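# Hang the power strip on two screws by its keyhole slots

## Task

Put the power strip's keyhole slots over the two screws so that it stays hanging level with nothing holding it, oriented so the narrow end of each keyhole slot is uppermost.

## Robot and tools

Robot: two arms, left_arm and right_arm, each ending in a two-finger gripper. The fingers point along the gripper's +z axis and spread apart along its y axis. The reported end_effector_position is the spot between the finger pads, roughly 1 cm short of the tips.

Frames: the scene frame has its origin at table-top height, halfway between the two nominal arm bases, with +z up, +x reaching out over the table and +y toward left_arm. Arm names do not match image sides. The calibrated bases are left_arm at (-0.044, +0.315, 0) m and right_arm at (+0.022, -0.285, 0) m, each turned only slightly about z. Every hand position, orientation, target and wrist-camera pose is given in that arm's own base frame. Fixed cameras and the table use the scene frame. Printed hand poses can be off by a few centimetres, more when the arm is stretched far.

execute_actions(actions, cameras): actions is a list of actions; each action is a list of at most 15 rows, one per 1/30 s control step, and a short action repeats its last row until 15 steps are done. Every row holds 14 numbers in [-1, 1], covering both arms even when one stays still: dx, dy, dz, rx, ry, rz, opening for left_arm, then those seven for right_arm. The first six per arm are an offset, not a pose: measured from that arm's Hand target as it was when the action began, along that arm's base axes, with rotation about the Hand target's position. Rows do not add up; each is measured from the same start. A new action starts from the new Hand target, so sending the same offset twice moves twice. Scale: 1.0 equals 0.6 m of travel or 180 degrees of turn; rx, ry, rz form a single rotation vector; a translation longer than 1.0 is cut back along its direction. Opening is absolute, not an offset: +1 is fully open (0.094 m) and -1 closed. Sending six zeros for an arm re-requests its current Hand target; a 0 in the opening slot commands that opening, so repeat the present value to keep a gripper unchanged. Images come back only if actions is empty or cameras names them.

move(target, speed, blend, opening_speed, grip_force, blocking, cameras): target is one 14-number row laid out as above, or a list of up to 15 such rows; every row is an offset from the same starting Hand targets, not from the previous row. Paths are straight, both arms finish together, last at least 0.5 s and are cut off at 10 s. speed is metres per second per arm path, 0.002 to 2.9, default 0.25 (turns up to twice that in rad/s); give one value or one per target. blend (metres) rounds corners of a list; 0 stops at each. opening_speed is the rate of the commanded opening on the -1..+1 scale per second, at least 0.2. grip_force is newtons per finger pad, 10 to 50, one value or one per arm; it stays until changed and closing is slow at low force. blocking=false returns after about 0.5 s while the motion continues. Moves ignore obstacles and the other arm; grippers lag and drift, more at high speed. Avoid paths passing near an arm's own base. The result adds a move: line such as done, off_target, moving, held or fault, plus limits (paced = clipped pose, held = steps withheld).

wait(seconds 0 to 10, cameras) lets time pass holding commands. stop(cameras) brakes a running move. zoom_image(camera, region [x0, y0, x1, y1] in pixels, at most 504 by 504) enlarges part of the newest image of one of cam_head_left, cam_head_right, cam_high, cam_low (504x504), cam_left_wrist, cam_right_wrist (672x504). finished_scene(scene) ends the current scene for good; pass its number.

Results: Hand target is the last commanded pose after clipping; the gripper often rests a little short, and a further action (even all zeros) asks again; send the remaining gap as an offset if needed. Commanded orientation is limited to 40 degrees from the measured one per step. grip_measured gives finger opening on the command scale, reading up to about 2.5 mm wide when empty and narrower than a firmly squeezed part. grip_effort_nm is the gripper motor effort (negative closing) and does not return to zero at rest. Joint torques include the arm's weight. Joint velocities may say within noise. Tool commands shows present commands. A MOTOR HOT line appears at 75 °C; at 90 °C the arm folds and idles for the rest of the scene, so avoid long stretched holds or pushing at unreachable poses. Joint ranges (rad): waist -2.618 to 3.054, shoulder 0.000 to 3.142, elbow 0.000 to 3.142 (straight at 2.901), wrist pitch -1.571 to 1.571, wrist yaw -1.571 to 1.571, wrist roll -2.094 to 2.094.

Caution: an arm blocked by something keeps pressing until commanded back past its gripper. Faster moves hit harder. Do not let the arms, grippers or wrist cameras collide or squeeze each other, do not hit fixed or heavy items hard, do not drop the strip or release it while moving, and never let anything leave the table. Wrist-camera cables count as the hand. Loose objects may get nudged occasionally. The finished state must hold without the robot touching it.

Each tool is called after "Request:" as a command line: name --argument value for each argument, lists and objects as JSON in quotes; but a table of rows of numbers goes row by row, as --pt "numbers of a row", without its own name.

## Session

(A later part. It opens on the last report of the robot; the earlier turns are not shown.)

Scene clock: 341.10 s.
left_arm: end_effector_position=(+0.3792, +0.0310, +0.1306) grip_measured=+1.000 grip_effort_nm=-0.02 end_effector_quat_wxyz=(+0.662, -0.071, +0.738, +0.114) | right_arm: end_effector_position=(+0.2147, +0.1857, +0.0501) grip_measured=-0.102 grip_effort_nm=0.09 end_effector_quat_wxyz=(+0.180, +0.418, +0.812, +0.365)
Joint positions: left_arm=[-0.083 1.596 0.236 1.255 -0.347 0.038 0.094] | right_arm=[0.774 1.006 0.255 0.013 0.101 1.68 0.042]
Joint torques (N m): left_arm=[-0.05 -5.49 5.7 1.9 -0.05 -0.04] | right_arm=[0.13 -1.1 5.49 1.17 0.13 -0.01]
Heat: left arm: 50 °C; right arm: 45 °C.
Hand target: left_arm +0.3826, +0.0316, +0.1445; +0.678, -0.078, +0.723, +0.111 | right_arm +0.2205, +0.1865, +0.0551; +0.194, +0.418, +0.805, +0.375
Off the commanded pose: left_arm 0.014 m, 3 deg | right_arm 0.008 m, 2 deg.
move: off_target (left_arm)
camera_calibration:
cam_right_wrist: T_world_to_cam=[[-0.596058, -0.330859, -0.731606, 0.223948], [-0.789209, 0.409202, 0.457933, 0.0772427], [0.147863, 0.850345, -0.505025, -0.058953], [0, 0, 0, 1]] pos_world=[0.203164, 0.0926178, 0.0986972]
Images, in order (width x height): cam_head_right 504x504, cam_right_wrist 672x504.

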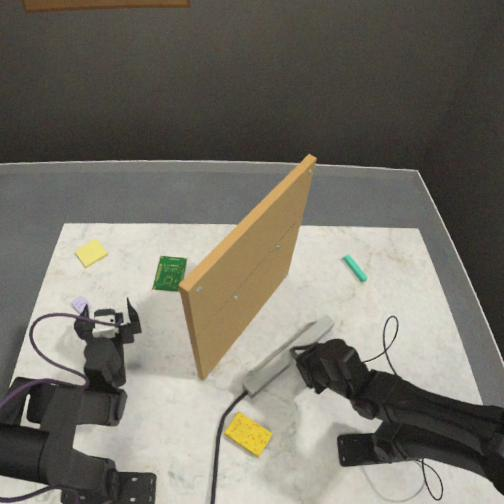

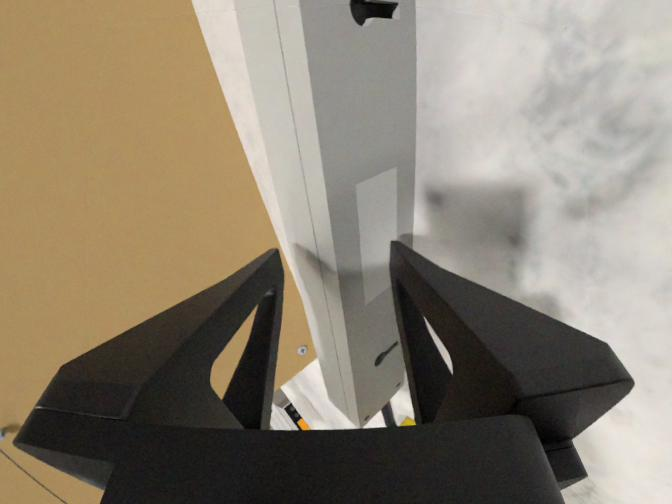

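Request:
move --pt "0 0 0 0 0 0 1 -0.01 -0.01 0.11 0 0 0 0.4" --pt "0 0 0 0 0 0 1 0 0 0.11 -0.16 0.227 0 0.4" --cameras '["cam_right_wrist","cam_head_right"]'

Scene clock: 355.67 s.
left_arm: end_effector_position=(+0.3792, +0.0310, +0.1306) grip_measured=+1.000 grip_effort_nm=-0.02 end_effector_quat_wxyz=(+0.662, -0.071, +0.738, +0.114) | right_arm: end_effector_position=(+0.2135, +0.1848, +0.1142) grip_measured=+0.398 grip_effort_nm=0.09 end_effector_quat_wxyz=(-0.004, +0.457, +0.889, -0.006)
Joint positions: left_arm=[-0.083 1.596 0.236 1.255 -0.347 0.038 0.094] | right_arm=[0.708 1.626 1.317 -1.276 -0.003 1.657 0.066]
Joint torques (N m): left_arm=[-0.08 -5.38 5.68 1.9 -0.07 -0.02] | right_arm=[-0.65 -5.5 7.99 -0.38 -0.03 -0.04]
Heat: left arm: 50 °C; right arm: 45 °C.
Hand target: left_arm +0.3826, +0.0316, +0.1445; +0.678, -0.078, +0.723, +0.111 | right_arm +0.2205, +0.1865, +0.1211; -0.001, +0.461, +0.887, +0.000
Off the commanded pose: left_arm 0.014 m, 3 deg | right_arm 0.010 m, 1 deg.
move: off_target (left_arm)
camera_calibration:
cam_right_wrist: T_world_to_cam=[[-0.852114, -0.522673, 0.026724, 0.273383], [-0.405631, 0.691842, 0.597342, -0.102759], [-0.330703, 0.498164, -0.801541, 0.175468], [0, 0, 0, 1]] pos_world=[0.249299, 0.126571, 0.194721]
Images, in order (width x height): cam_head_right 504x504, cam_right_wrist 672x504.

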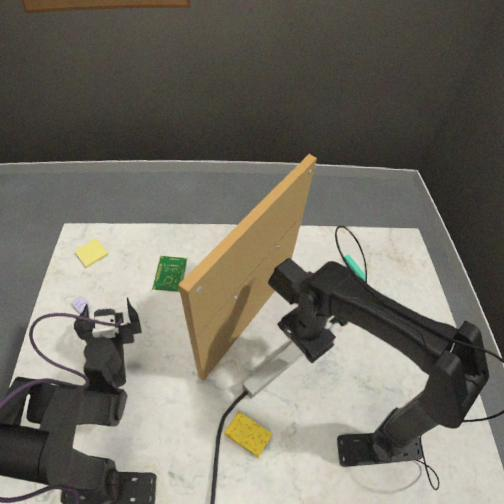

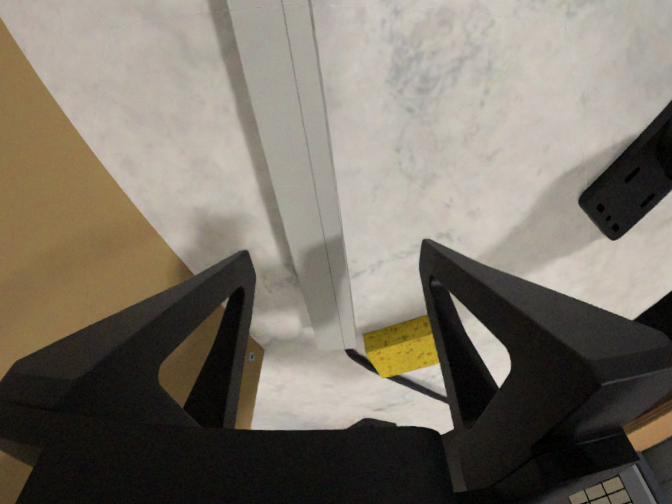

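Request:
move --pt "0 0 0 0 0 0 1 0.006 0.01 -0.08 0 0 0.058 0.4" --pt "0 0 0 0 0 0 1 0.006 0.01 -0.136 0 0 0.058 0.3" --pt "0 0 0 0 0 0 1 0.006 0.01 -0.136 0 0 0.058 -0.8" --opening_speed 0.8 --cameras '["cam_right_wrist"]'

Scene clock: 375.43 s.
left_arm: end_effector_position=(+0.3792, +0.0310, +0.1306) grip_measured=+1.000 grip_effort_nm=-0.01 end_effector_quat_wxyz=(+0.662, -0.071, +0.738, +0.114) | right_arm: end_effector_position=(+0.2249, +0.1934, +0.0419) grip_measured=-0.329 grip_effort_nm=-1.05 end_effector_quat_wxyz=(-0.002, +0.379, +0.925, +0.004)
Joint positions: left_arm=[-0.083 1.596 0.236 1.255 -0.347 0.038 0.094] | right_arm=[0.703 1.718 1.125 -0.972 -0.006 1.48 0.032]
Joint torques (N m): left_arm=[-0.06 -5.44 5.74 1.88 -0.05 -0.04] | right_arm=[0.03 -6.5 4.83 -0.22 -0.02 -0.02]
Heat: left arm: 50 °C; right arm: 46 °C.
Hand target: left_arm +0.3826, +0.0316, +0.1445; +0.678, -0.078, +0.723, +0.111 | right_arm +0.2241, +0.1925, +0.0395; -0.001, +0.378, +0.926, -0.001
Off the commanded pose: left_arm 0.014 m, 3 deg | right_arm 0.003 m, 1 deg.
move: off_target (left_arm)
camera_calibration:
cam_right_wrist: T_world_to_cam=[[-0.750413, -0.660939, 0.00630044, 0.294176], [-0.525065, 0.601882, 0.601702, -0.0168536], [-0.40148, 0.448217, -0.798696, 0.142493], [0, 0, 0, 1]] pos_world=[0.269113, 0.140709, 0.122096]
Images, in order (width x height): cam_right_wrist 672x504.

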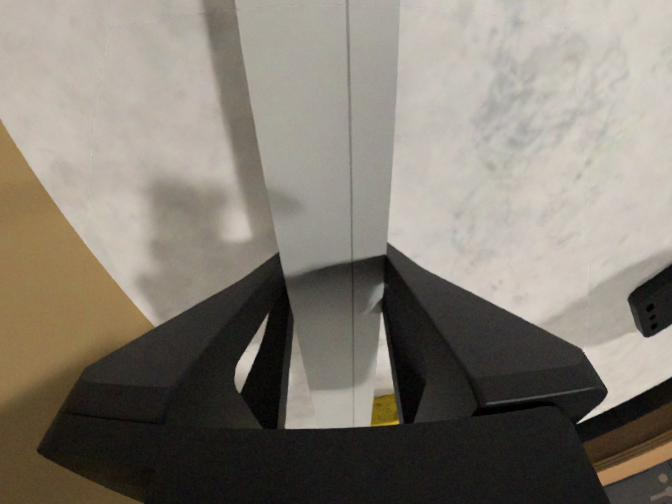

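Request:
move --pt "0 0 0 0 0 0 1 0 0 0.1 0 0 0 -0.8" --pt "0 0 0 0 0 0 1 0 0 0.1 0.238 -0.234 0 -0.8" --cameras '["cam_right_wrist","cam_head_right"]'

Scene clock: 392.00 s.
left_arm: end_effector_position=(+0.3792, +0.0310, +0.1306) grip_measured=+1.000 grip_effort_nm=-0.02 end_effector_quat_wxyz=(+0.662, -0.071, +0.738, +0.114) | right_arm: end_effector_position=(+0.2046, +0.1841, +0.0763) grip_measured=-0.329 grip_effort_nm=-1.05 end_effector_quat_wxyz=(+0.156, +0.333, +0.831, +0.418)
Joint positions: left_arm=[-0.083 1.596 0.236 1.255 -0.347 0.038 0.094] | right_arm=[0.616 0.815 0.24 -0.082 -0.173 1.464 0.032]
Joint torques (N m): left_arm=[-0.09 -5.48 5.72 1.89 -0.06 -0.03] | right_arm=[-0.61 -0.88 6.27 1.93 -0.04 0.07]
Heat: left arm: 50 °C; right arm: 45 °C.
Hand target: left_arm +0.3826, +0.0316, +0.1445; +0.678, -0.078, +0.723, +0.111 | right_arm +0.2241, +0.1925, +0.0995; +0.189, +0.327, +0.802, +0.463
Off the commanded pose: left_arm 0.014 m, 3 deg | right_arm 0.031 m, 7 deg.
move: off_target (left_arm, right_arm)
camera_calibration:
cam_right_wrist: T_world_to_cam=[[-0.480432, -0.385516, -0.787758, 0.227197], [-0.876978, 0.221112, 0.426636, 0.112877], [0.00970765, 0.895816, -0.444319, -0.0276342], [0, 0, 0, 1]] pos_world=[0.208412, 0.087385, 0.118541]
Images, in order (width x height): cam_head_right 504x504, cam_right_wrist 672x504.

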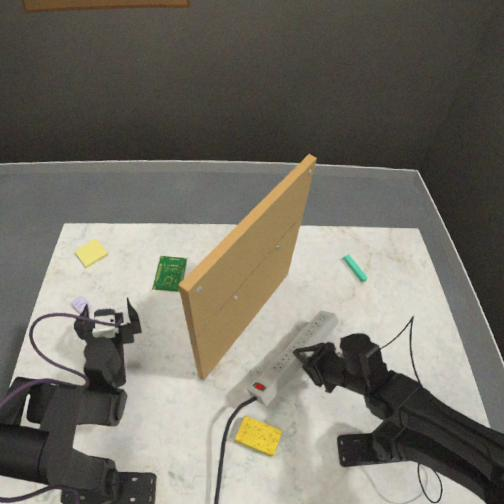

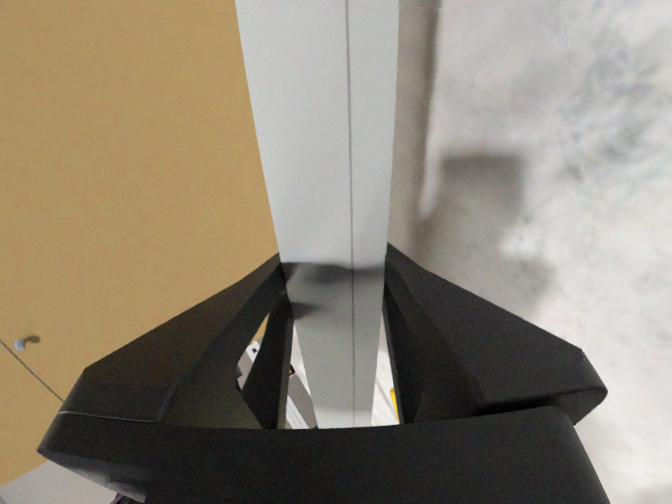

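Request:
move --target '[0,0,0,0,0,0,1,0.02,0.01,-0.085,0.03,-0.03,0,-0.8]' --speed 0.1 --cameras '["cam_right_wrist","cam_head_right"]'

Scene clock: 402.03 s.
left_arm: end_effector_position=(+0.3792, +0.0310, +0.1306) grip_measured=+1.000 grip_effort_nm=-0.02 end_effector_quat_wxyz=(+0.662, -0.071, +0.738, +0.114) | right_arm: end_effector_position=(+0.2266, +0.2000, +0.0353) grip_measured=-0.331 grip_effort_nm=-1.05 end_effector_quat_wxyz=(+0.193, +0.306, +0.791, +0.493)
Joint positions: left_arm=[-0.083 1.596 0.236 1.255 -0.347 0.038 0.094] | right_arm=[0.596 1.442 0.01 0.967 -0.209 1.464 0.031]
Joint torques (N m): left_arm=[-0.12 -5.44 5.74 1.91 -0.06 -0.02] | right_arm=[-0.88 -2.14 3.49 1.68 -0.03 0.21]
Heat: left arm: 50 °C; right arm: 45 °C.
Hand target: left_arm +0.3826, +0.0316, +0.1445; +0.678, -0.078, +0.723, +0.111 | right_arm +0.2361, +0.1985, +0.0485; +0.211, +0.314, +0.769, +0.515
Off the commanded pose: left_arm 0.014 m, 3 deg | right_arm 0.016 m, 4 deg.
move: off_target (left_arm, right_arm)
camera_calibration:
cam_right_wrist: T_world_to_cam=[[-0.3534, -0.284784, -0.89107, 0.166341], [-0.933725, 0.165573, 0.3174, 0.17405], [0.0571468, 0.944184, -0.324424, -0.0849919], [0, 0, 0, 1]] pos_world=[0.226156, 0.0988013, 0.0654045]
Images, in order (width x height): cam_head_right 504x504, cam_right_wrist 672x504.

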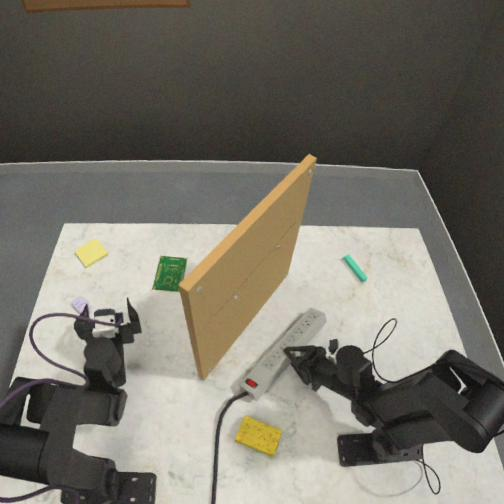

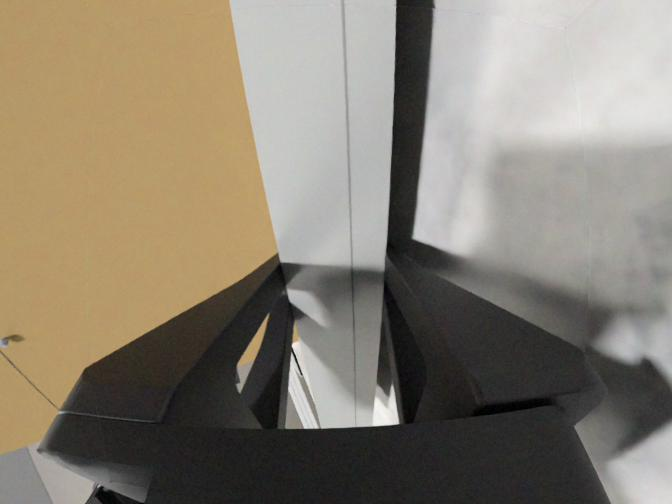

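Request:
move --pt "0 0 0 0 0 0 1 0 0 -0.022 0 0 0 -0.8" --pt "0 0 0 0 0 0 1 0 0 -0.022 0 0 0 -0.05" --speed 0.1 --opening_speed 0.5 --cameras '["cam_right_wrist","cam_head_right"]'

Scene clock: 411.77 s.
left_arm: end_effector_position=(+0.3792, +0.0310, +0.1306) grip_measured=+1.000 grip_effort_nm=-0.02 end_effector_quat_wxyz=(+0.662, -0.071, +0.738, +0.114) | right_arm: end_effector_position=(+0.2323, +0.2015, +0.0325) grip_measured=-0.052 grip_effort_nm=0.09 end_effector_quat_wxyz=(+0.200, +0.312, +0.776, +0.511)
Joint positions: left_arm=[-0.083 1.596 0.236 1.255 -0.347 0.038 0.094] | right_arm=[0.591 1.641 -0.006 1.228 -0.206 1.49 0.045]
Joint torques (N m): left_arm=[-0.09 -5.42 5.71 1.9 -0.05 -0.01] | right_arm=[-0.73 -2.22 2.35 1.33 0.03 0.01]
Heat: left arm: 50 °C; right arm: 44 °C.
Hand target: left_arm +0.3826, +0.0316, +0.1445; +0.678, -0.078, +0.723, +0.111 | right_arm +0.2361, +0.1985, +0.0353; +0.211, +0.314, +0.769, +0.515
Off the commanded pose: left_arm 0.014 m, 3 deg | right_arm 0.006 m, 2 deg.
joint sent to its limit (right arm) — joint 3 (elbow), lower limit, where the elbow is as bent as it goes. The joint targets are off in position, not in orientation.
move: off_target (left_arm)
camera_calibration:
cam_right_wrist: T_world_to_cam=[[-0.338846, -0.241771, -0.909247, 0.154963], [-0.937347, 0.169968, 0.304124, 0.180353], [0.0810147, 0.955331, -0.284216, -0.0967244], [0, 0, 0, 1]] pos_world=[0.229399, 0.099215, 0.0585592]
Images, in order (width x height): cam_head_right 504x504, cam_right_wrist 672x504.

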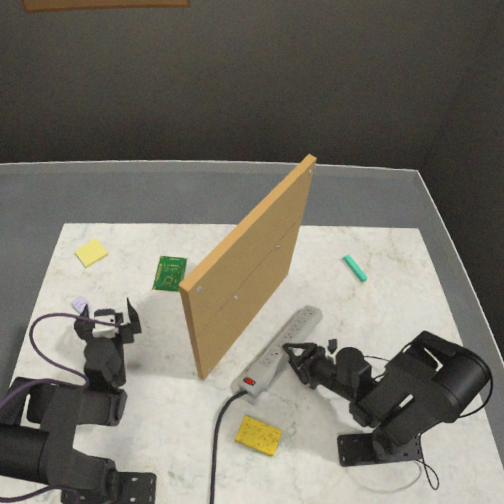

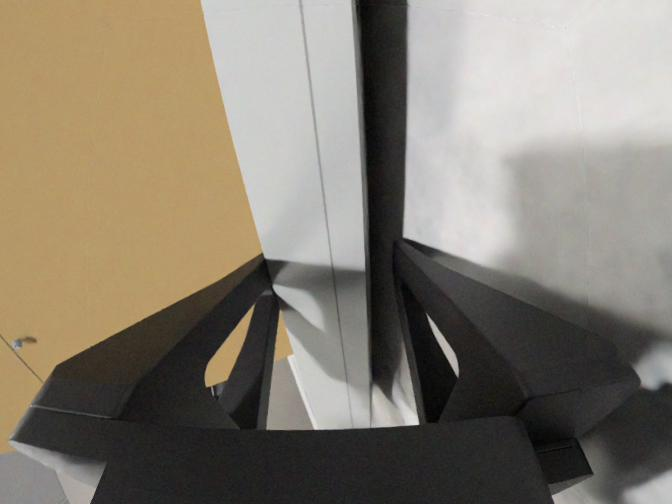

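Request:
move --target '[0,0,0,0,0,0,1,0,0,0.01,0,0,0,0.3]' --opening_speed 0.5 --cameras '["cam_right_wrist","cam_head_right"]'

Scene clock: 425.87 s.
left_arm: end_effector_position=(+0.3792, +0.0310, +0.1306) grip_measured=+1.000 grip_effort_nm=-0.02 end_effector_quat_wxyz=(+0.662, -0.071, +0.738, +0.114) | right_arm: end_effector_position=(+0.2348, +0.2026, +0.0422) grip_measured=+0.298 grip_effort_nm=0.09 end_effector_quat_wxyz=(+0.208, +0.308, +0.768, +0.521)
Joint positions: left_arm=[-0.083 1.596 0.236 1.255 -0.347 0.038 0.094] | right_arm=[0.591 1.602 -0.006 1.22 -0.203 1.491 0.061]
Joint torques (N m): left_arm=[-0.06 -5.41 5.74 1.88 -0.06 -0.03] | right_arm=[-0.49 -5.38 2.81 0.81 0.02 0.02]
Heat: left arm: 50 °C; right arm: 43 °C.
Hand target: left_arm +0.3826, +0.0316, +0.1445; +0.678, -0.078, +0.723, +0.111 | right_arm +0.2361, +0.1985, +0.0413; +0.211, +0.314, +0.769, +0.515
Off the commanded pose: left_arm 0.014 m, 3 deg | right_arm 0.004 m, 1 deg.
move: off_target (left_arm)
camera_calibration:
cam_right_wrist: T_world_to_cam=[[-0.315437, -0.224177, -0.922087, 0.156262], [-0.944522, 0.167899, 0.282292, 0.182531], [0.0915337, 0.959976, -0.264702, -0.0993085], [0, 0, 0, 1]] pos_world=[0.230786, 0.0997174, 0.0662727]
Images, in order (width x height): cam_head_right 504x504, cam_right_wrist 672x504.

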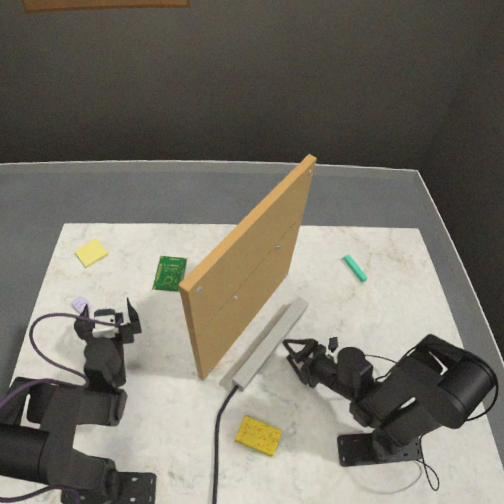

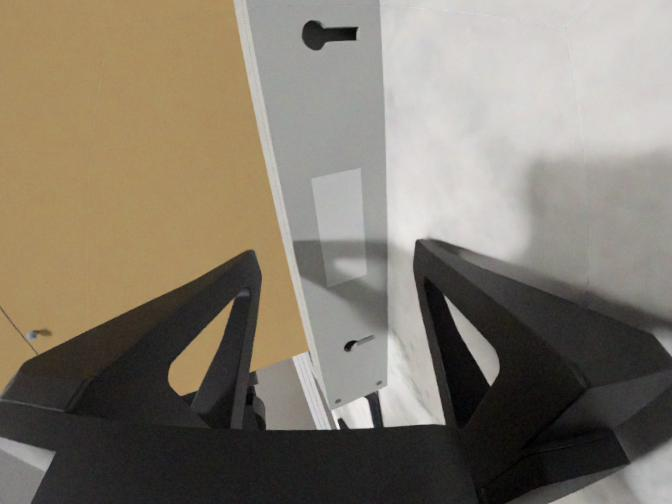

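Request:
move --pt "0 0 0 0 0 0 1 -0.03 -0.03 0.12 0 0 0 0.4" --pt "0 0 0 0 0 0 1 -0.05 -0.04 0.2 -0.268 0.264 0 0.4" --cameras '["cam_right_wrist","cam_head_right","cam_high"]'

Scene clock: 490.23 s.
left_arm: end_effector_position=(+0.3792, +0.0310, +0.1306) grip_measured=+1.000 grip_effort_nm=-0.02 end_effector_quat_wxyz=(+0.662, -0.071, +0.738, +0.114) | right_arm: end_effector_position=(+0.2000, +0.1729, +0.1537) grip_measured=+0.398 grip_effort_nm=0.08 end_effector_quat_wxyz=(-0.013, +0.375, +0.927, -0.003)
Joint positions: left_arm=[-0.083 1.596 0.236 1.255 -0.347 0.038 0.094] | right_arm=[0.696 1.562 1.407 -1.434 -0.02 1.464 0.066]
Joint torques (N m): left_arm=[-0.05 -5.35 5.72 1.89 -0.05 -0.04] | right_arm=[0.44 -4.93 8.21 -0.39 0.11 0.09]
Heat: left arm: 50 °C; right arm: 43 °C.
Hand target: left_arm +0.3826, +0.0316, +0.1445; +0.678, -0.078, +0.723, +0.111 | right_arm +0.2061, +0.1745, +0.1613; -0.001, +0.378, +0.926, +0.000
Off the commanded pose: left_arm 0.014 m, 3 deg | right_arm 0.010 m, 1 deg.
move: off_target (left_arm)
camera_calibration:
cam_right_wrist: T_world_to_cam=[[-0.743863, -0.667713, 0.0287569, 0.257631], [-0.5145, 0.599578, 0.613022, -0.0882344], [-0.426565, 0.441209, -0.789542, 0.235731], [0, 0, 0, 1]] pos_world=[0.2468, 0.12092, 0.232801]
Images, in order (width x height): cam_head_right 504x504, cam_high 504x504, cam_right_wrist 672x504.

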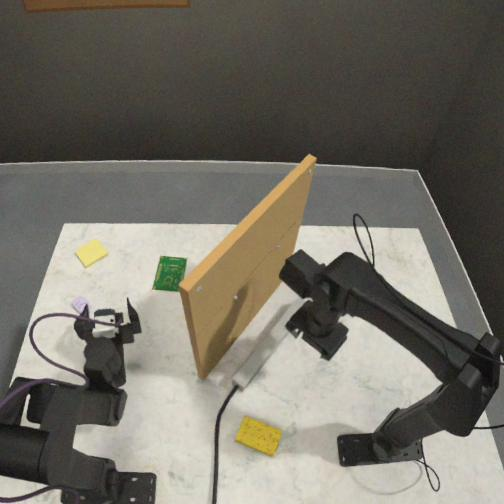

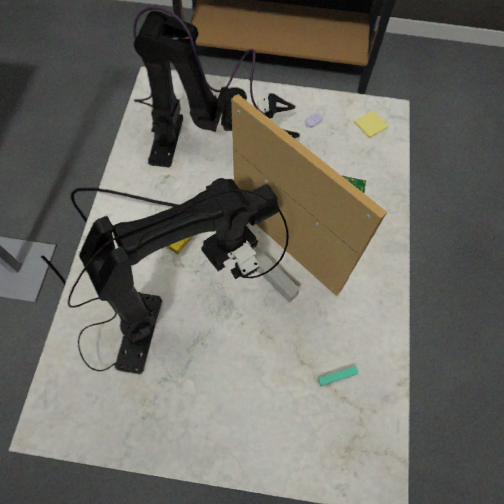

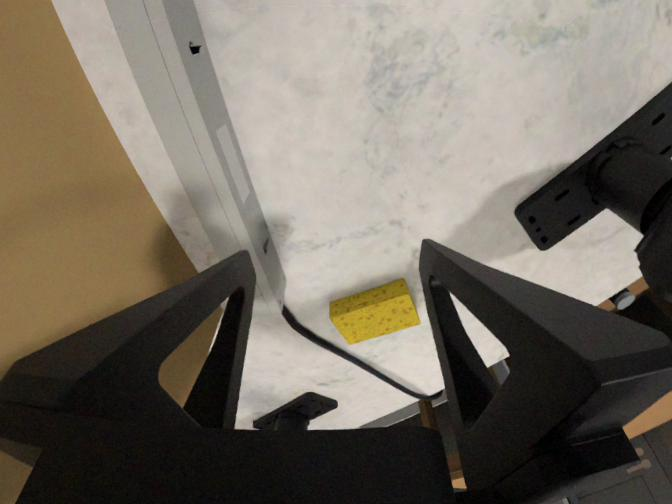

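Request:
move --pt "0 0 0 0 0 0 1 -0.0435 -0.041 0.05 0.003 -0.276 0.472 -1" --pt "0 0 0 0 0 0 1 0.1515 0.2075 -0.07 0.003 -0.276 0.472 -1" --pt "0 0 0 0 0 0 1 0.1515 0.2075 -0.193 0.003 -0.276 0.472 -1" --cameras '["cam_right_wrist"]'

Request:
move --pt "0 0 0 0 0 0 1 -0.1365 -0.1355 0.0 0 0 0 -1" --pt "0 0 0 0 0 0 1 -0.09 -0.09 0.02 0 0 0 -1" --pt "0 0 0 0 0 0 1 -0.09 -0.09 0.18 0 0 0 -1" --pt "0 0 0 0 0 0 1 -0.2105 -0.2405 0.25 0 0 0 -1" --speed '[0.1,0.1,0.25,0.25]' --cameras '["cam_right_wrist","cam_head_right"]'

Scene clock: 520.63 s.
left_arm: end_effector_position=(+0.3792, +0.0310, +0.1306) grip_measured=+1.000 grip_effort_nm=-0.02 end_effector_quat_wxyz=(+0.662, -0.071, +0.738, +0.114) | right_arm: end_effector_position=(+0.2933, +0.2966, +0.0455) grip_measured=-0.994 grip_effort_nm=-0.36 end_effector_quat_wxyz=(+0.339, -0.361, +0.856, +0.148)
Joint positions: left_arm=[-0.083 1.596 0.236 1.255 -0.347 0.038 0.094] | right_arm=[0.78 1.666 0.77 0.082 -0.02 -0.009 0]
Joint torques (N m): left_arm=[-0.06 -5.45 5.74 1.89 -0.04 -0.04] | right_arm=[0.36 -5.83 4.68 1.19 0.05 0.05]
Heat: left arm: 50 °C; right arm: 44 °C.
Hand target: left_arm +0.3826, +0.0316, +0.1445; +0.678, -0.078, +0.723, +0.111 | right_arm +0.2970, +0.2990, +0.0455; +0.352, -0.358, +0.852, +0.147
Off the commanded pose: left_arm 0.014 m, 3 deg | right_arm 0.004 m, 2 deg.
move: off_target (left_arm)
camera_calibration:
cam_right_wrist: T_world_to_cam=[[0.673505, -0.73757, -0.0488075, 0.0213899], [-0.737316, -0.665648, -0.115229, 0.4257], [0.0525005, 0.113594, -0.992139, 0.101446], [0, 0, 0, 1]] pos_world=[0.294143, 0.287619, 0.150746]
Images, in order (width x height): cam_right_wrist 672x504.

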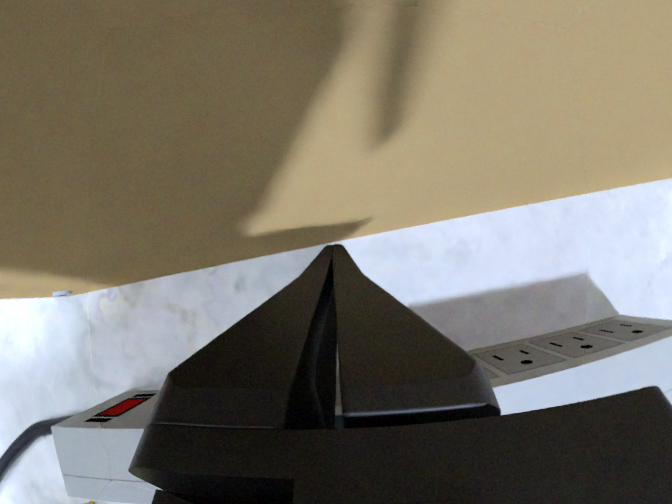

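Scene clock: 526.03 s.
left_arm: end_effector_position=(+0.3792, +0.0310, +0.1306) grip_measured=+1.000 grip_effort_nm=-0.01 end_effector_quat_wxyz=(+0.662, -0.071, +0.738, +0.114) | right_arm: end_effector_position=(+0.1736, +0.1558, +0.1862) grip_measured=-0.994 grip_effort_nm=-0.36 end_effector_quat_wxyz=(+0.347, -0.354, +0.857, +0.143)
Joint positions: left_arm=[-0.083 1.596 0.236 1.255 -0.347 0.038 0.094] | right_arm=[0.662 0.707 0.775 -0.874 -0.084 -0.089 0]
Joint torques (N m): left_arm=[-0.03 -5.45 5.71 1.91 -0.07 -0.03] | right_arm=[-0.64 -0.43 7.92 0.59 -0.12 -0.06]
Heat: left arm: 50 °C; right arm: 44 °C.
Hand target: left_arm +0.3826, +0.0316, +0.1445; +0.678, -0.078, +0.723, +0.111 | right_arm +0.1707, +0.1547, +0.1955; +0.352, -0.358, +0.852, +0.147
Off the commanded pose: left_arm 0.014 m, 3 deg | right_arm 0.010 m, 1 deg.
move: off_target (left_arm)
camera_calibration:
cam_right_wrist: T_world_to_cam=[[0.662278, -0.748171, -0.0403436, 0.00702457], [-0.746114, -0.653613, -0.126902, 0.261727], [0.0685754, 0.114145, -0.991094, 0.260263], [0, 0, 0, 1]] pos_world=[0.172778, 0.146616, 0.291442]
Images, in order (width x height): cam_head_right 504x504, cam_right_wrist 672x504.

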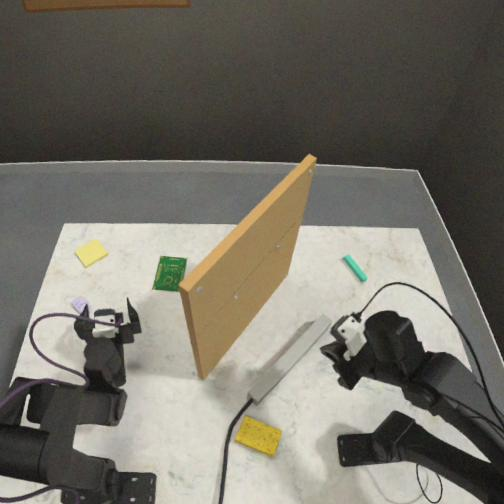

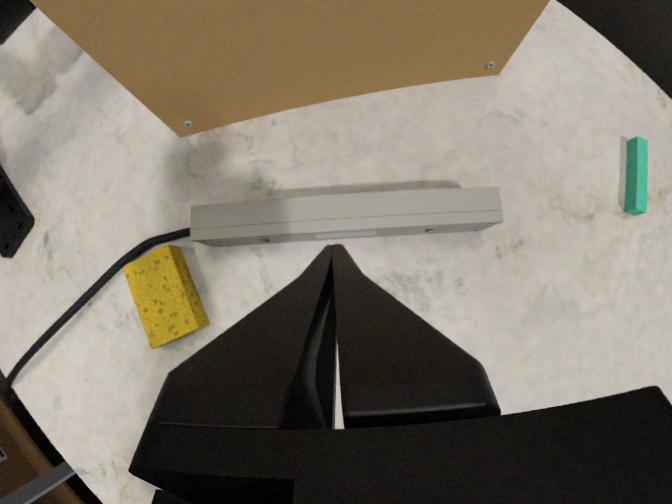

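Request:
move --pt "0 0 0 0 0 0 1 0.08 0.03 0.0 -0.003 0.276 -0.472 0.4" --pt "0 0 0 0 0 0 1 0.102 0.0455 -0.126 -0.003 0.276 -0.472 0.4" --cameras '["cam_right_wrist","cam_high"]'

Scene clock: 541.90 s.
left_arm: end_effector_position=(+0.3792, +0.0310, +0.1306) grip_measured=+1.000 grip_effort_nm=-0.02 end_effector_quat_wxyz=(+0.662, -0.071, +0.738, +0.114) | right_arm: end_effector_position=(+0.2292, +0.1823, +0.1221) grip_measured=+0.398 grip_effort_nm=0.09 end_effector_quat_wxyz=(-0.003, +0.372, +0.928, -0.002)
Joint positions: left_arm=[-0.083 1.596 0.236 1.255 -0.347 0.038 0.094] | right_arm=[0.666 1.657 1.381 -1.302 -0.003 1.428 0.066]
Joint torques (N m): left_arm=[-0.02 -5.39 5.7 1.89 -0.06 -0.02] | right_arm=[-0.77 -6.46 4.96 -0.12 -0.04 0.08]
Heat: left arm: 50 °C; right arm: 43 °C.
Hand target: left_arm +0.3826, +0.0316, +0.1445; +0.678, -0.078, +0.723, +0.111 | right_arm +0.2319, +0.1820, +0.1199; -0.001, +0.378, +0.926, +0.000
Off the commanded pose: left_arm 0.014 m, 3 deg | right_arm 0.003 m, 1 deg.
move: off_target (left_arm)
camera_calibration:
cam_right_wrist: T_world_to_cam=[[-0.740049, -0.672301, 0.0184309, 0.287773], [-0.529869, 0.599704, 0.599661, -0.054323], [-0.414206, 0.434012, -0.800042, 0.218912], [0, 0, 0, 1]] pos_world=[0.274856, 0.131037, 0.20241]
Images, in order (width x height): cam_high 504x504, cam_right_wrist 672x504.

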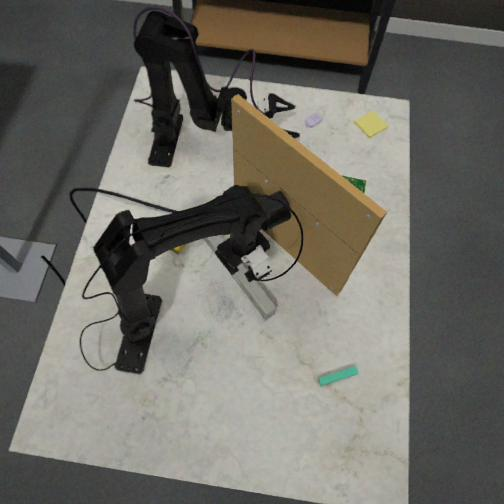

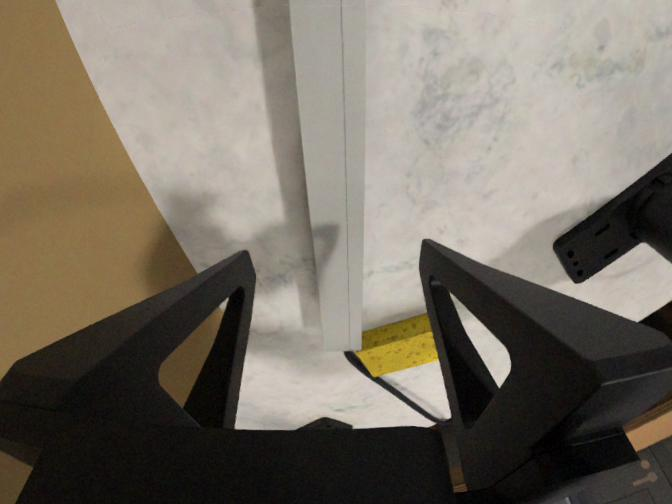

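Request:
move --pt "0 0 0 0 0 0 1 -0.002 -0.002 -0.142 0 0 0 0.3" --pt "0 0 0 0 0 0 1 -0.002 -0.002 -0.142 0 0 0 -0.8" --pt "0 0 0 0 0 0 1 -0.002 -0.002 0.03 0 0 0 -0.8" --pt "0 0 0 0 0 0 1 0.03 0.03 0.0 0.317 -0.311 0 -0.8" --opening_speed 0.8 --cameras '["all"]'

Scene clock: 558.77 s.
left_arm: end_effector_position=(+0.3792, +0.0310, +0.1306) grip_measured=+1.000 grip_effort_nm=-0.02 end_effector_quat_wxyz=(+0.662, -0.071, +0.738, +0.114) | right_arm: end_effector_position=(+0.2373, +0.1986, +0.0858) grip_measured=-0.331 grip_effort_nm=-1.05 end_effector_quat_wxyz=(+0.203, +0.303, +0.752, +0.549)
Joint positions: left_arm=[-0.083 1.596 0.236 1.255 -0.347 0.038 0.094] | right_arm=[0.525 1.166 0.039 0.792 -0.292 1.5 0.031]
Joint torques (N m): left_arm=[-0.08 -5.46 5.75 1.89 -0.06 -0.03] | right_arm=[-0.1 -1.91 5.09 2.27 0.06 0.16]
Heat: left arm: 50 °C; right arm: 42 °C.
Hand target: left_arm +0.3826, +0.0316, +0.1445; +0.678, -0.078, +0.723, +0.111 | right_arm +0.2499, +0.2000, +0.1199; +0.242, +0.290, +0.710, +0.594
Off the commanded pose: left_arm 0.014 m, 3 deg | right_arm 0.036 m, 9 deg.
move: off_target (left_arm, right_arm)
camera_calibration:
cam_right_wrist: T_world_to_cam=[[-0.292946, -0.1724, -0.940458, 0.182342], [-0.952532, 0.137859, 0.271435, 0.182063], [0.0828548, 0.975332, -0.204602, -0.0903939], [0, 0, 0, 1]] pos_world=[0.234327, 0.0945008, 0.103571]

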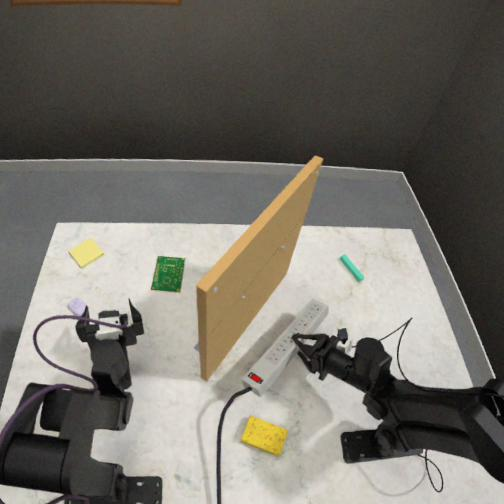

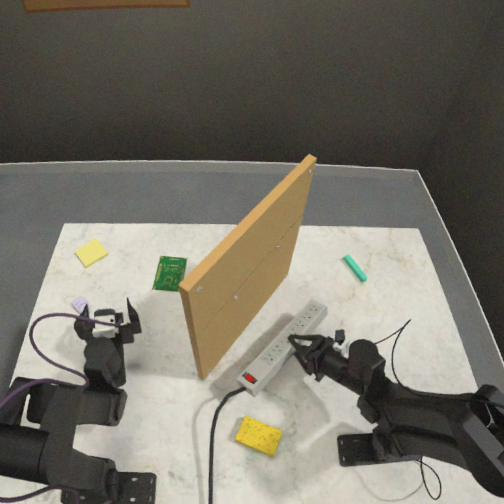

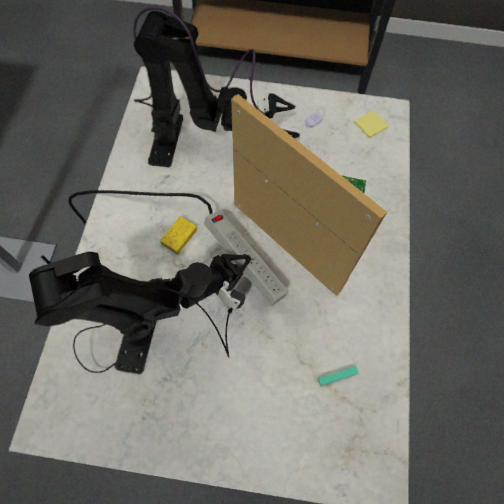

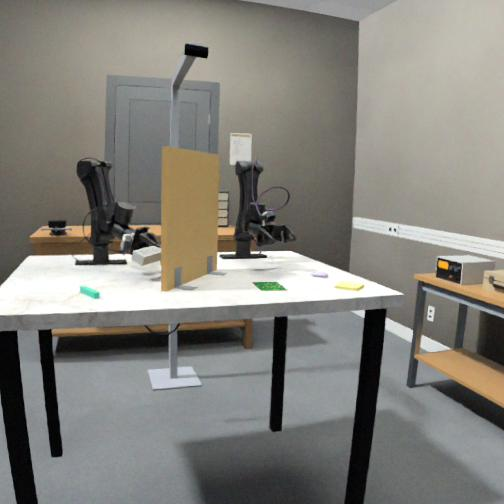

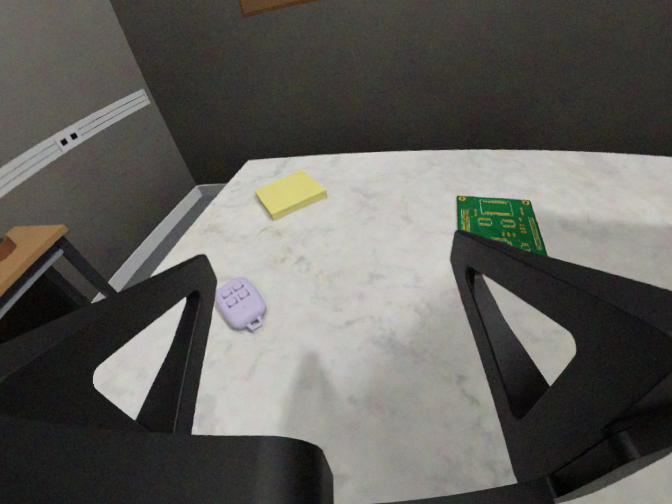

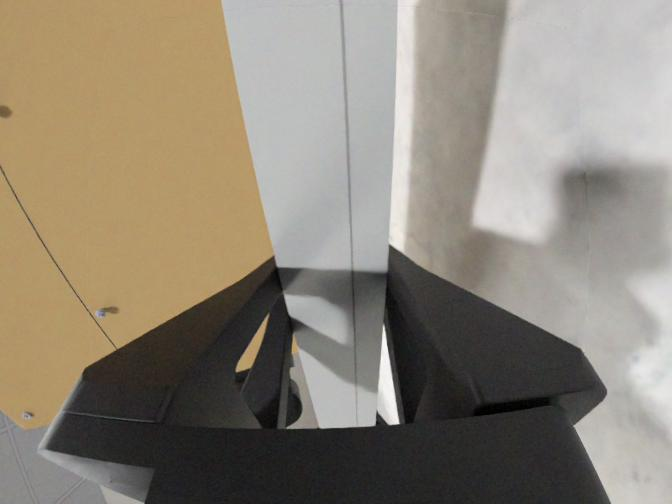

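Request:
move --pt "-0.267 0 0.1 0 0 0 0.6 0 0 0 0 0 0 -0.8" --pt "-0.404 -0.386 0.16 -0.0403 0.2946 -0.3502 0.6 0 0 0 0 0 0 -0.8" --pt "-0.329 -0.503 0.06 -0.0403 0.2946 -0.3502 0.6 0 0 0 0 0 0 -0.8" --blend '[0.03,0.02,0]' --cameras '["cam_left_wrist","cam_head_right","cam_head_left","cam_high","cam_right_wrist"]'

Scene clock: 593.47 s.
left_arm: end_effector_position=(+0.1802, -0.2624, +0.1728) grip_measured=+0.602 grip_effort_nm=-0.14 end_effector_quat_wxyz=(+0.235, +0.313, +0.884, -0.256) | right_arm: end_effector_position=(+0.2375, +0.1991, +0.0872) grip_measured=-0.331 grip_effort_nm=-1.05 end_effector_quat_wxyz=(+0.204, +0.302, +0.751, +0.551)
Joint positions: left_arm=[-0.859 1.132 0.917 -0.67 0.2 -0.25 0.075] | right_arm=[0.525 1.166 0.039 0.798 -0.293 1.5 0.031]
Joint torques (N m): left_arm=[-0.76 -2.86 7.35 1.81 -0.03 -0.09] | right_arm=[-0.17 -1.62 5.08 2.29 0.09 0.16]
Heat: left arm: 49 °C; right arm: 51 °C.
Hand target: left_arm +0.1852, -0.2702, +0.1805; +0.254, +0.313, +0.875, -0.267 | right_arm +0.2499, +0.2000, +0.1199; +0.242, +0.290, +0.710, +0.594
Off the commanded pose: left_arm 0.012 m, 3 deg | right_arm 0.035 m, 8 deg.
move: off_target (left_arm, right_arm)
camera_calibration:
cam_left_wrist: T_world_to_cam=[[-0.735585, -0.624525, 0.262458, -0.0778869], [-0.648843, 0.760881, -0.00796231, 0.32353], [-0.194726, -0.176151, -0.964911, 0.258009], [0, 0, 0, 1]] pos_world=[0.202869, -0.249362, 0.271974]
cam_right_wrist: T_world_to_cam=[[-0.287925, -0.169514, -0.942531, 0.182189], [-0.954094, 0.135544, 0.26708, 0.183073], [0.0824805, 0.976162, -0.200759, -0.0909995], [0, 0, 0, 1]] pos_world=[0.234632, 0.0948995, 0.104555]
Images, in order (width x height): cam_head_left 504x504, cam_head_right 504x504, cam_high 504x504, cam_left_wrist 672x504, cam_right_wrist 672x504.

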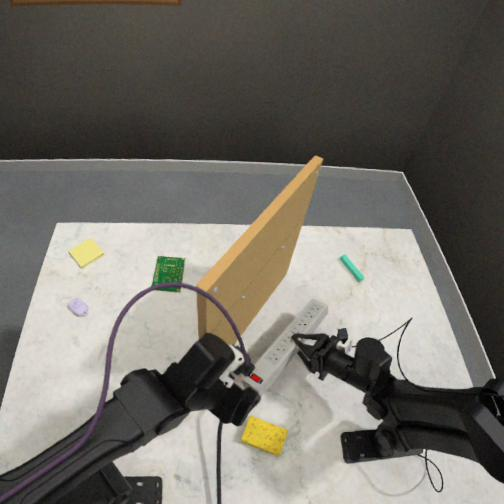

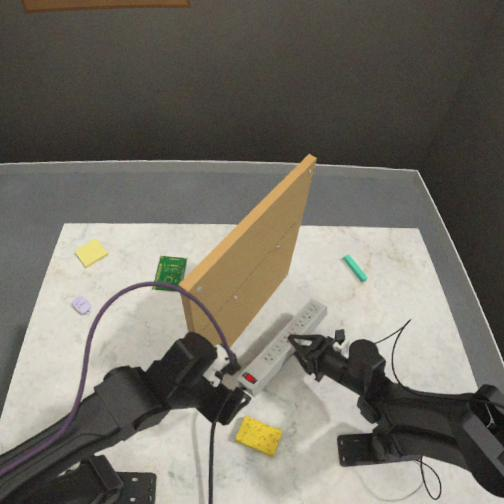

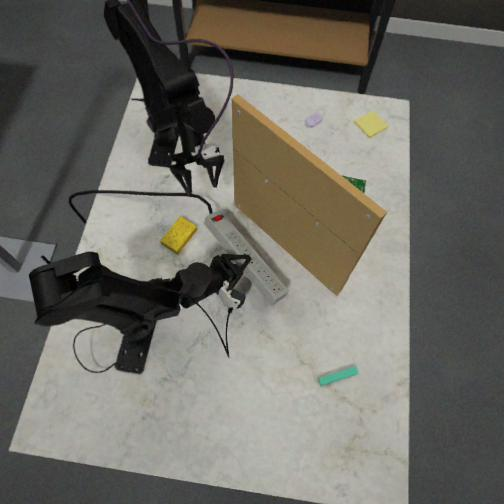

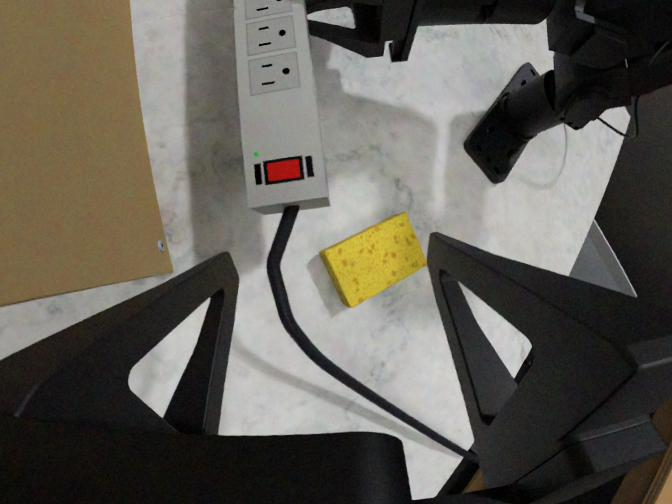

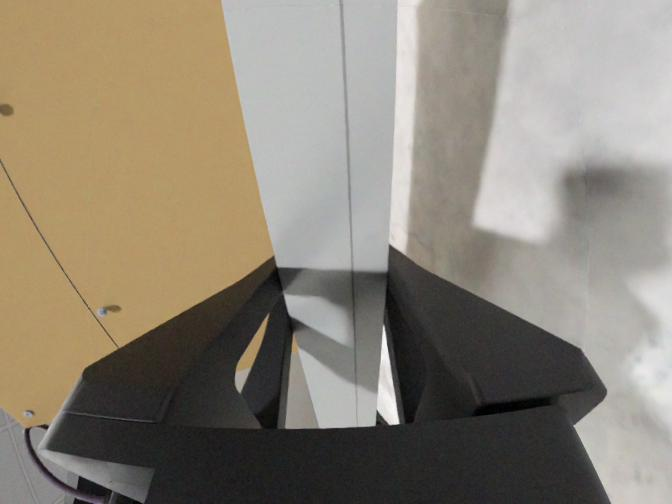

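Request:
move --target '[0.088,-0.072,-0.07,0,0,0.028,0.6,0,0,0,0,0,0,-0.8]' --speed 0.12 --cameras '["cam_left_wrist","cam_high","cam_head_right"]'

Scene clock: 614.10 s.
left_arm: end_effector_position=(+0.2263, -0.3026, +0.1229) grip_measured=+0.602 grip_effort_nm=-0.14 end_effector_quat_wxyz=(+0.237, +0.279, +0.899, -0.241) | right_arm: end_effector_position=(+0.2375, +0.1991, +0.0872) grip_measured=-0.331 grip_effort_nm=-1.05 end_effector_quat_wxyz=(+0.204, +0.302, +0.751, +0.551)
Joint positions: left_arm=[-0.861 1.407 0.917 -0.405 0.148 -0.311 0.075] | right_arm=[0.525 1.166 0.039 0.798 -0.293 1.5 0.031]
Joint torques (N m): left_arm=[-0.29 -4.74 9.07 1.81 -0.07 -0.1] | right_arm=[-0.14 -1.63 5.08 2.27 0.09 0.16]
Heat: left arm: 50 °C; right arm: 55 °C.
Hand target: left_arm +0.2380, -0.3134, +0.1385; +0.265, +0.274, +0.888, -0.256 | right_arm +0.2499, +0.2000, +0.1199; +0.242, +0.290, +0.710, +0.594
Off the commanded pose: left_arm 0.022 m, 4 deg | right_arm 0.035 m, 8 deg.
move: off_target (left_arm, right_arm)
camera_calibration:
cam_left_wrist: T_world_to_cam=[[-0.681475, -0.68433, 0.259392, -0.0859114], [-0.706294, 0.70782, 0.0117985, 0.378096], [-0.191677, -0.175166, -0.9657, 0.211477], [0, 0, 0, 1]] pos_world=[0.249036, -0.289372, 0.222047]
Images, in order (width x height): cam_head_right 504x504, cam_high 504x504, cam_left_wrist 672x504.

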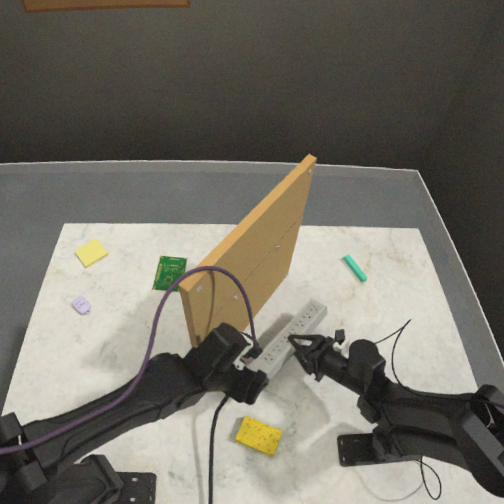

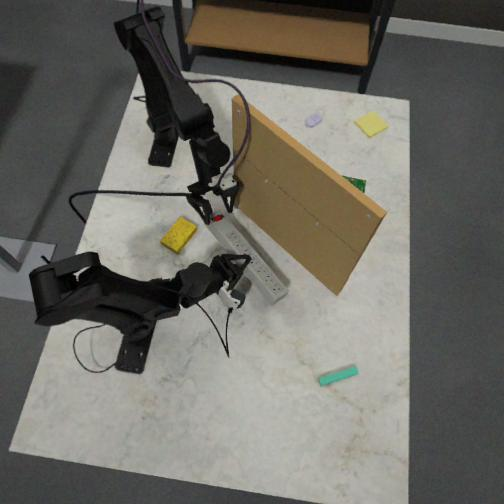

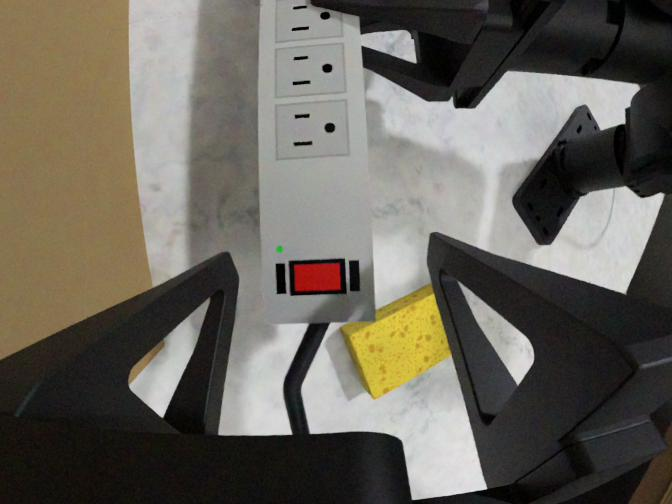

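Request:
move --target '[0.025,-0.025,-0.048,0,0,0,0.6,0,0,0,0,0,0,-0.8]' --speed 0.1 --cameras '["cam_left_wrist","cam_high"]'

Scene clock: 626.20 s.
left_arm: end_effector_position=(+0.2423, -0.3213, +0.1005) grip_measured=+0.602 grip_effort_nm=-0.14 end_effector_quat_wxyz=(+0.243, +0.279, +0.896, -0.245) | right_arm: end_effector_position=(+0.2375, +0.1991, +0.0872) grip_measured=-0.331 grip_effort_nm=-1.05 end_effector_quat_wxyz=(+0.204, +0.302, +0.751, +0.551)
Joint positions: left_arm=[-0.861 1.524 0.917 -0.273 0.148 -0.311 0.075] | right_arm=[0.525 1.166 0.039 0.798 -0.293 1.5 0.031]
Joint torques (N m): left_arm=[0.14 -5.39 7.75 1.82 -0.04 -0.03] | right_arm=[-0.1 -1.63 5.07 2.29 0.09 0.16]
Heat: left arm: 50 °C; right arm: 56 °C.
Hand target: left_arm +0.2530, -0.3284, +0.1097; +0.265, +0.274, +0.888, -0.256 | right_arm +0.2499, +0.2000, +0.1199; +0.242, +0.290, +0.710, +0.594
Off the commanded pose: left_arm 0.016 m, 3 deg | right_arm 0.035 m, 8 deg.
move: off_target (left_arm, right_arm)
camera_calibration:
cam_left_wrist: T_world_to_cam=[[-0.68408, -0.681292, 0.260531, -0.0804235], [-0.706326, 0.707878, -0.00350054, 0.404468], [-0.182039, -0.186414, -0.965459, 0.183747], [0, 0, 0, 1]] pos_world=[0.264119, -0.306853, 0.199769]
Images, in order (width x height): cam_high 504x504, cam_left_wrist 672x504.

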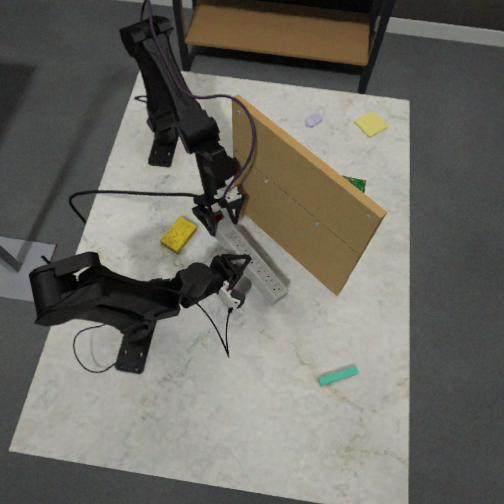

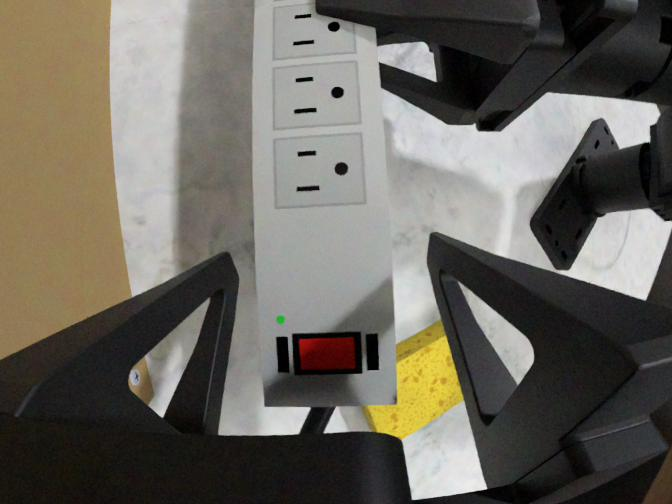

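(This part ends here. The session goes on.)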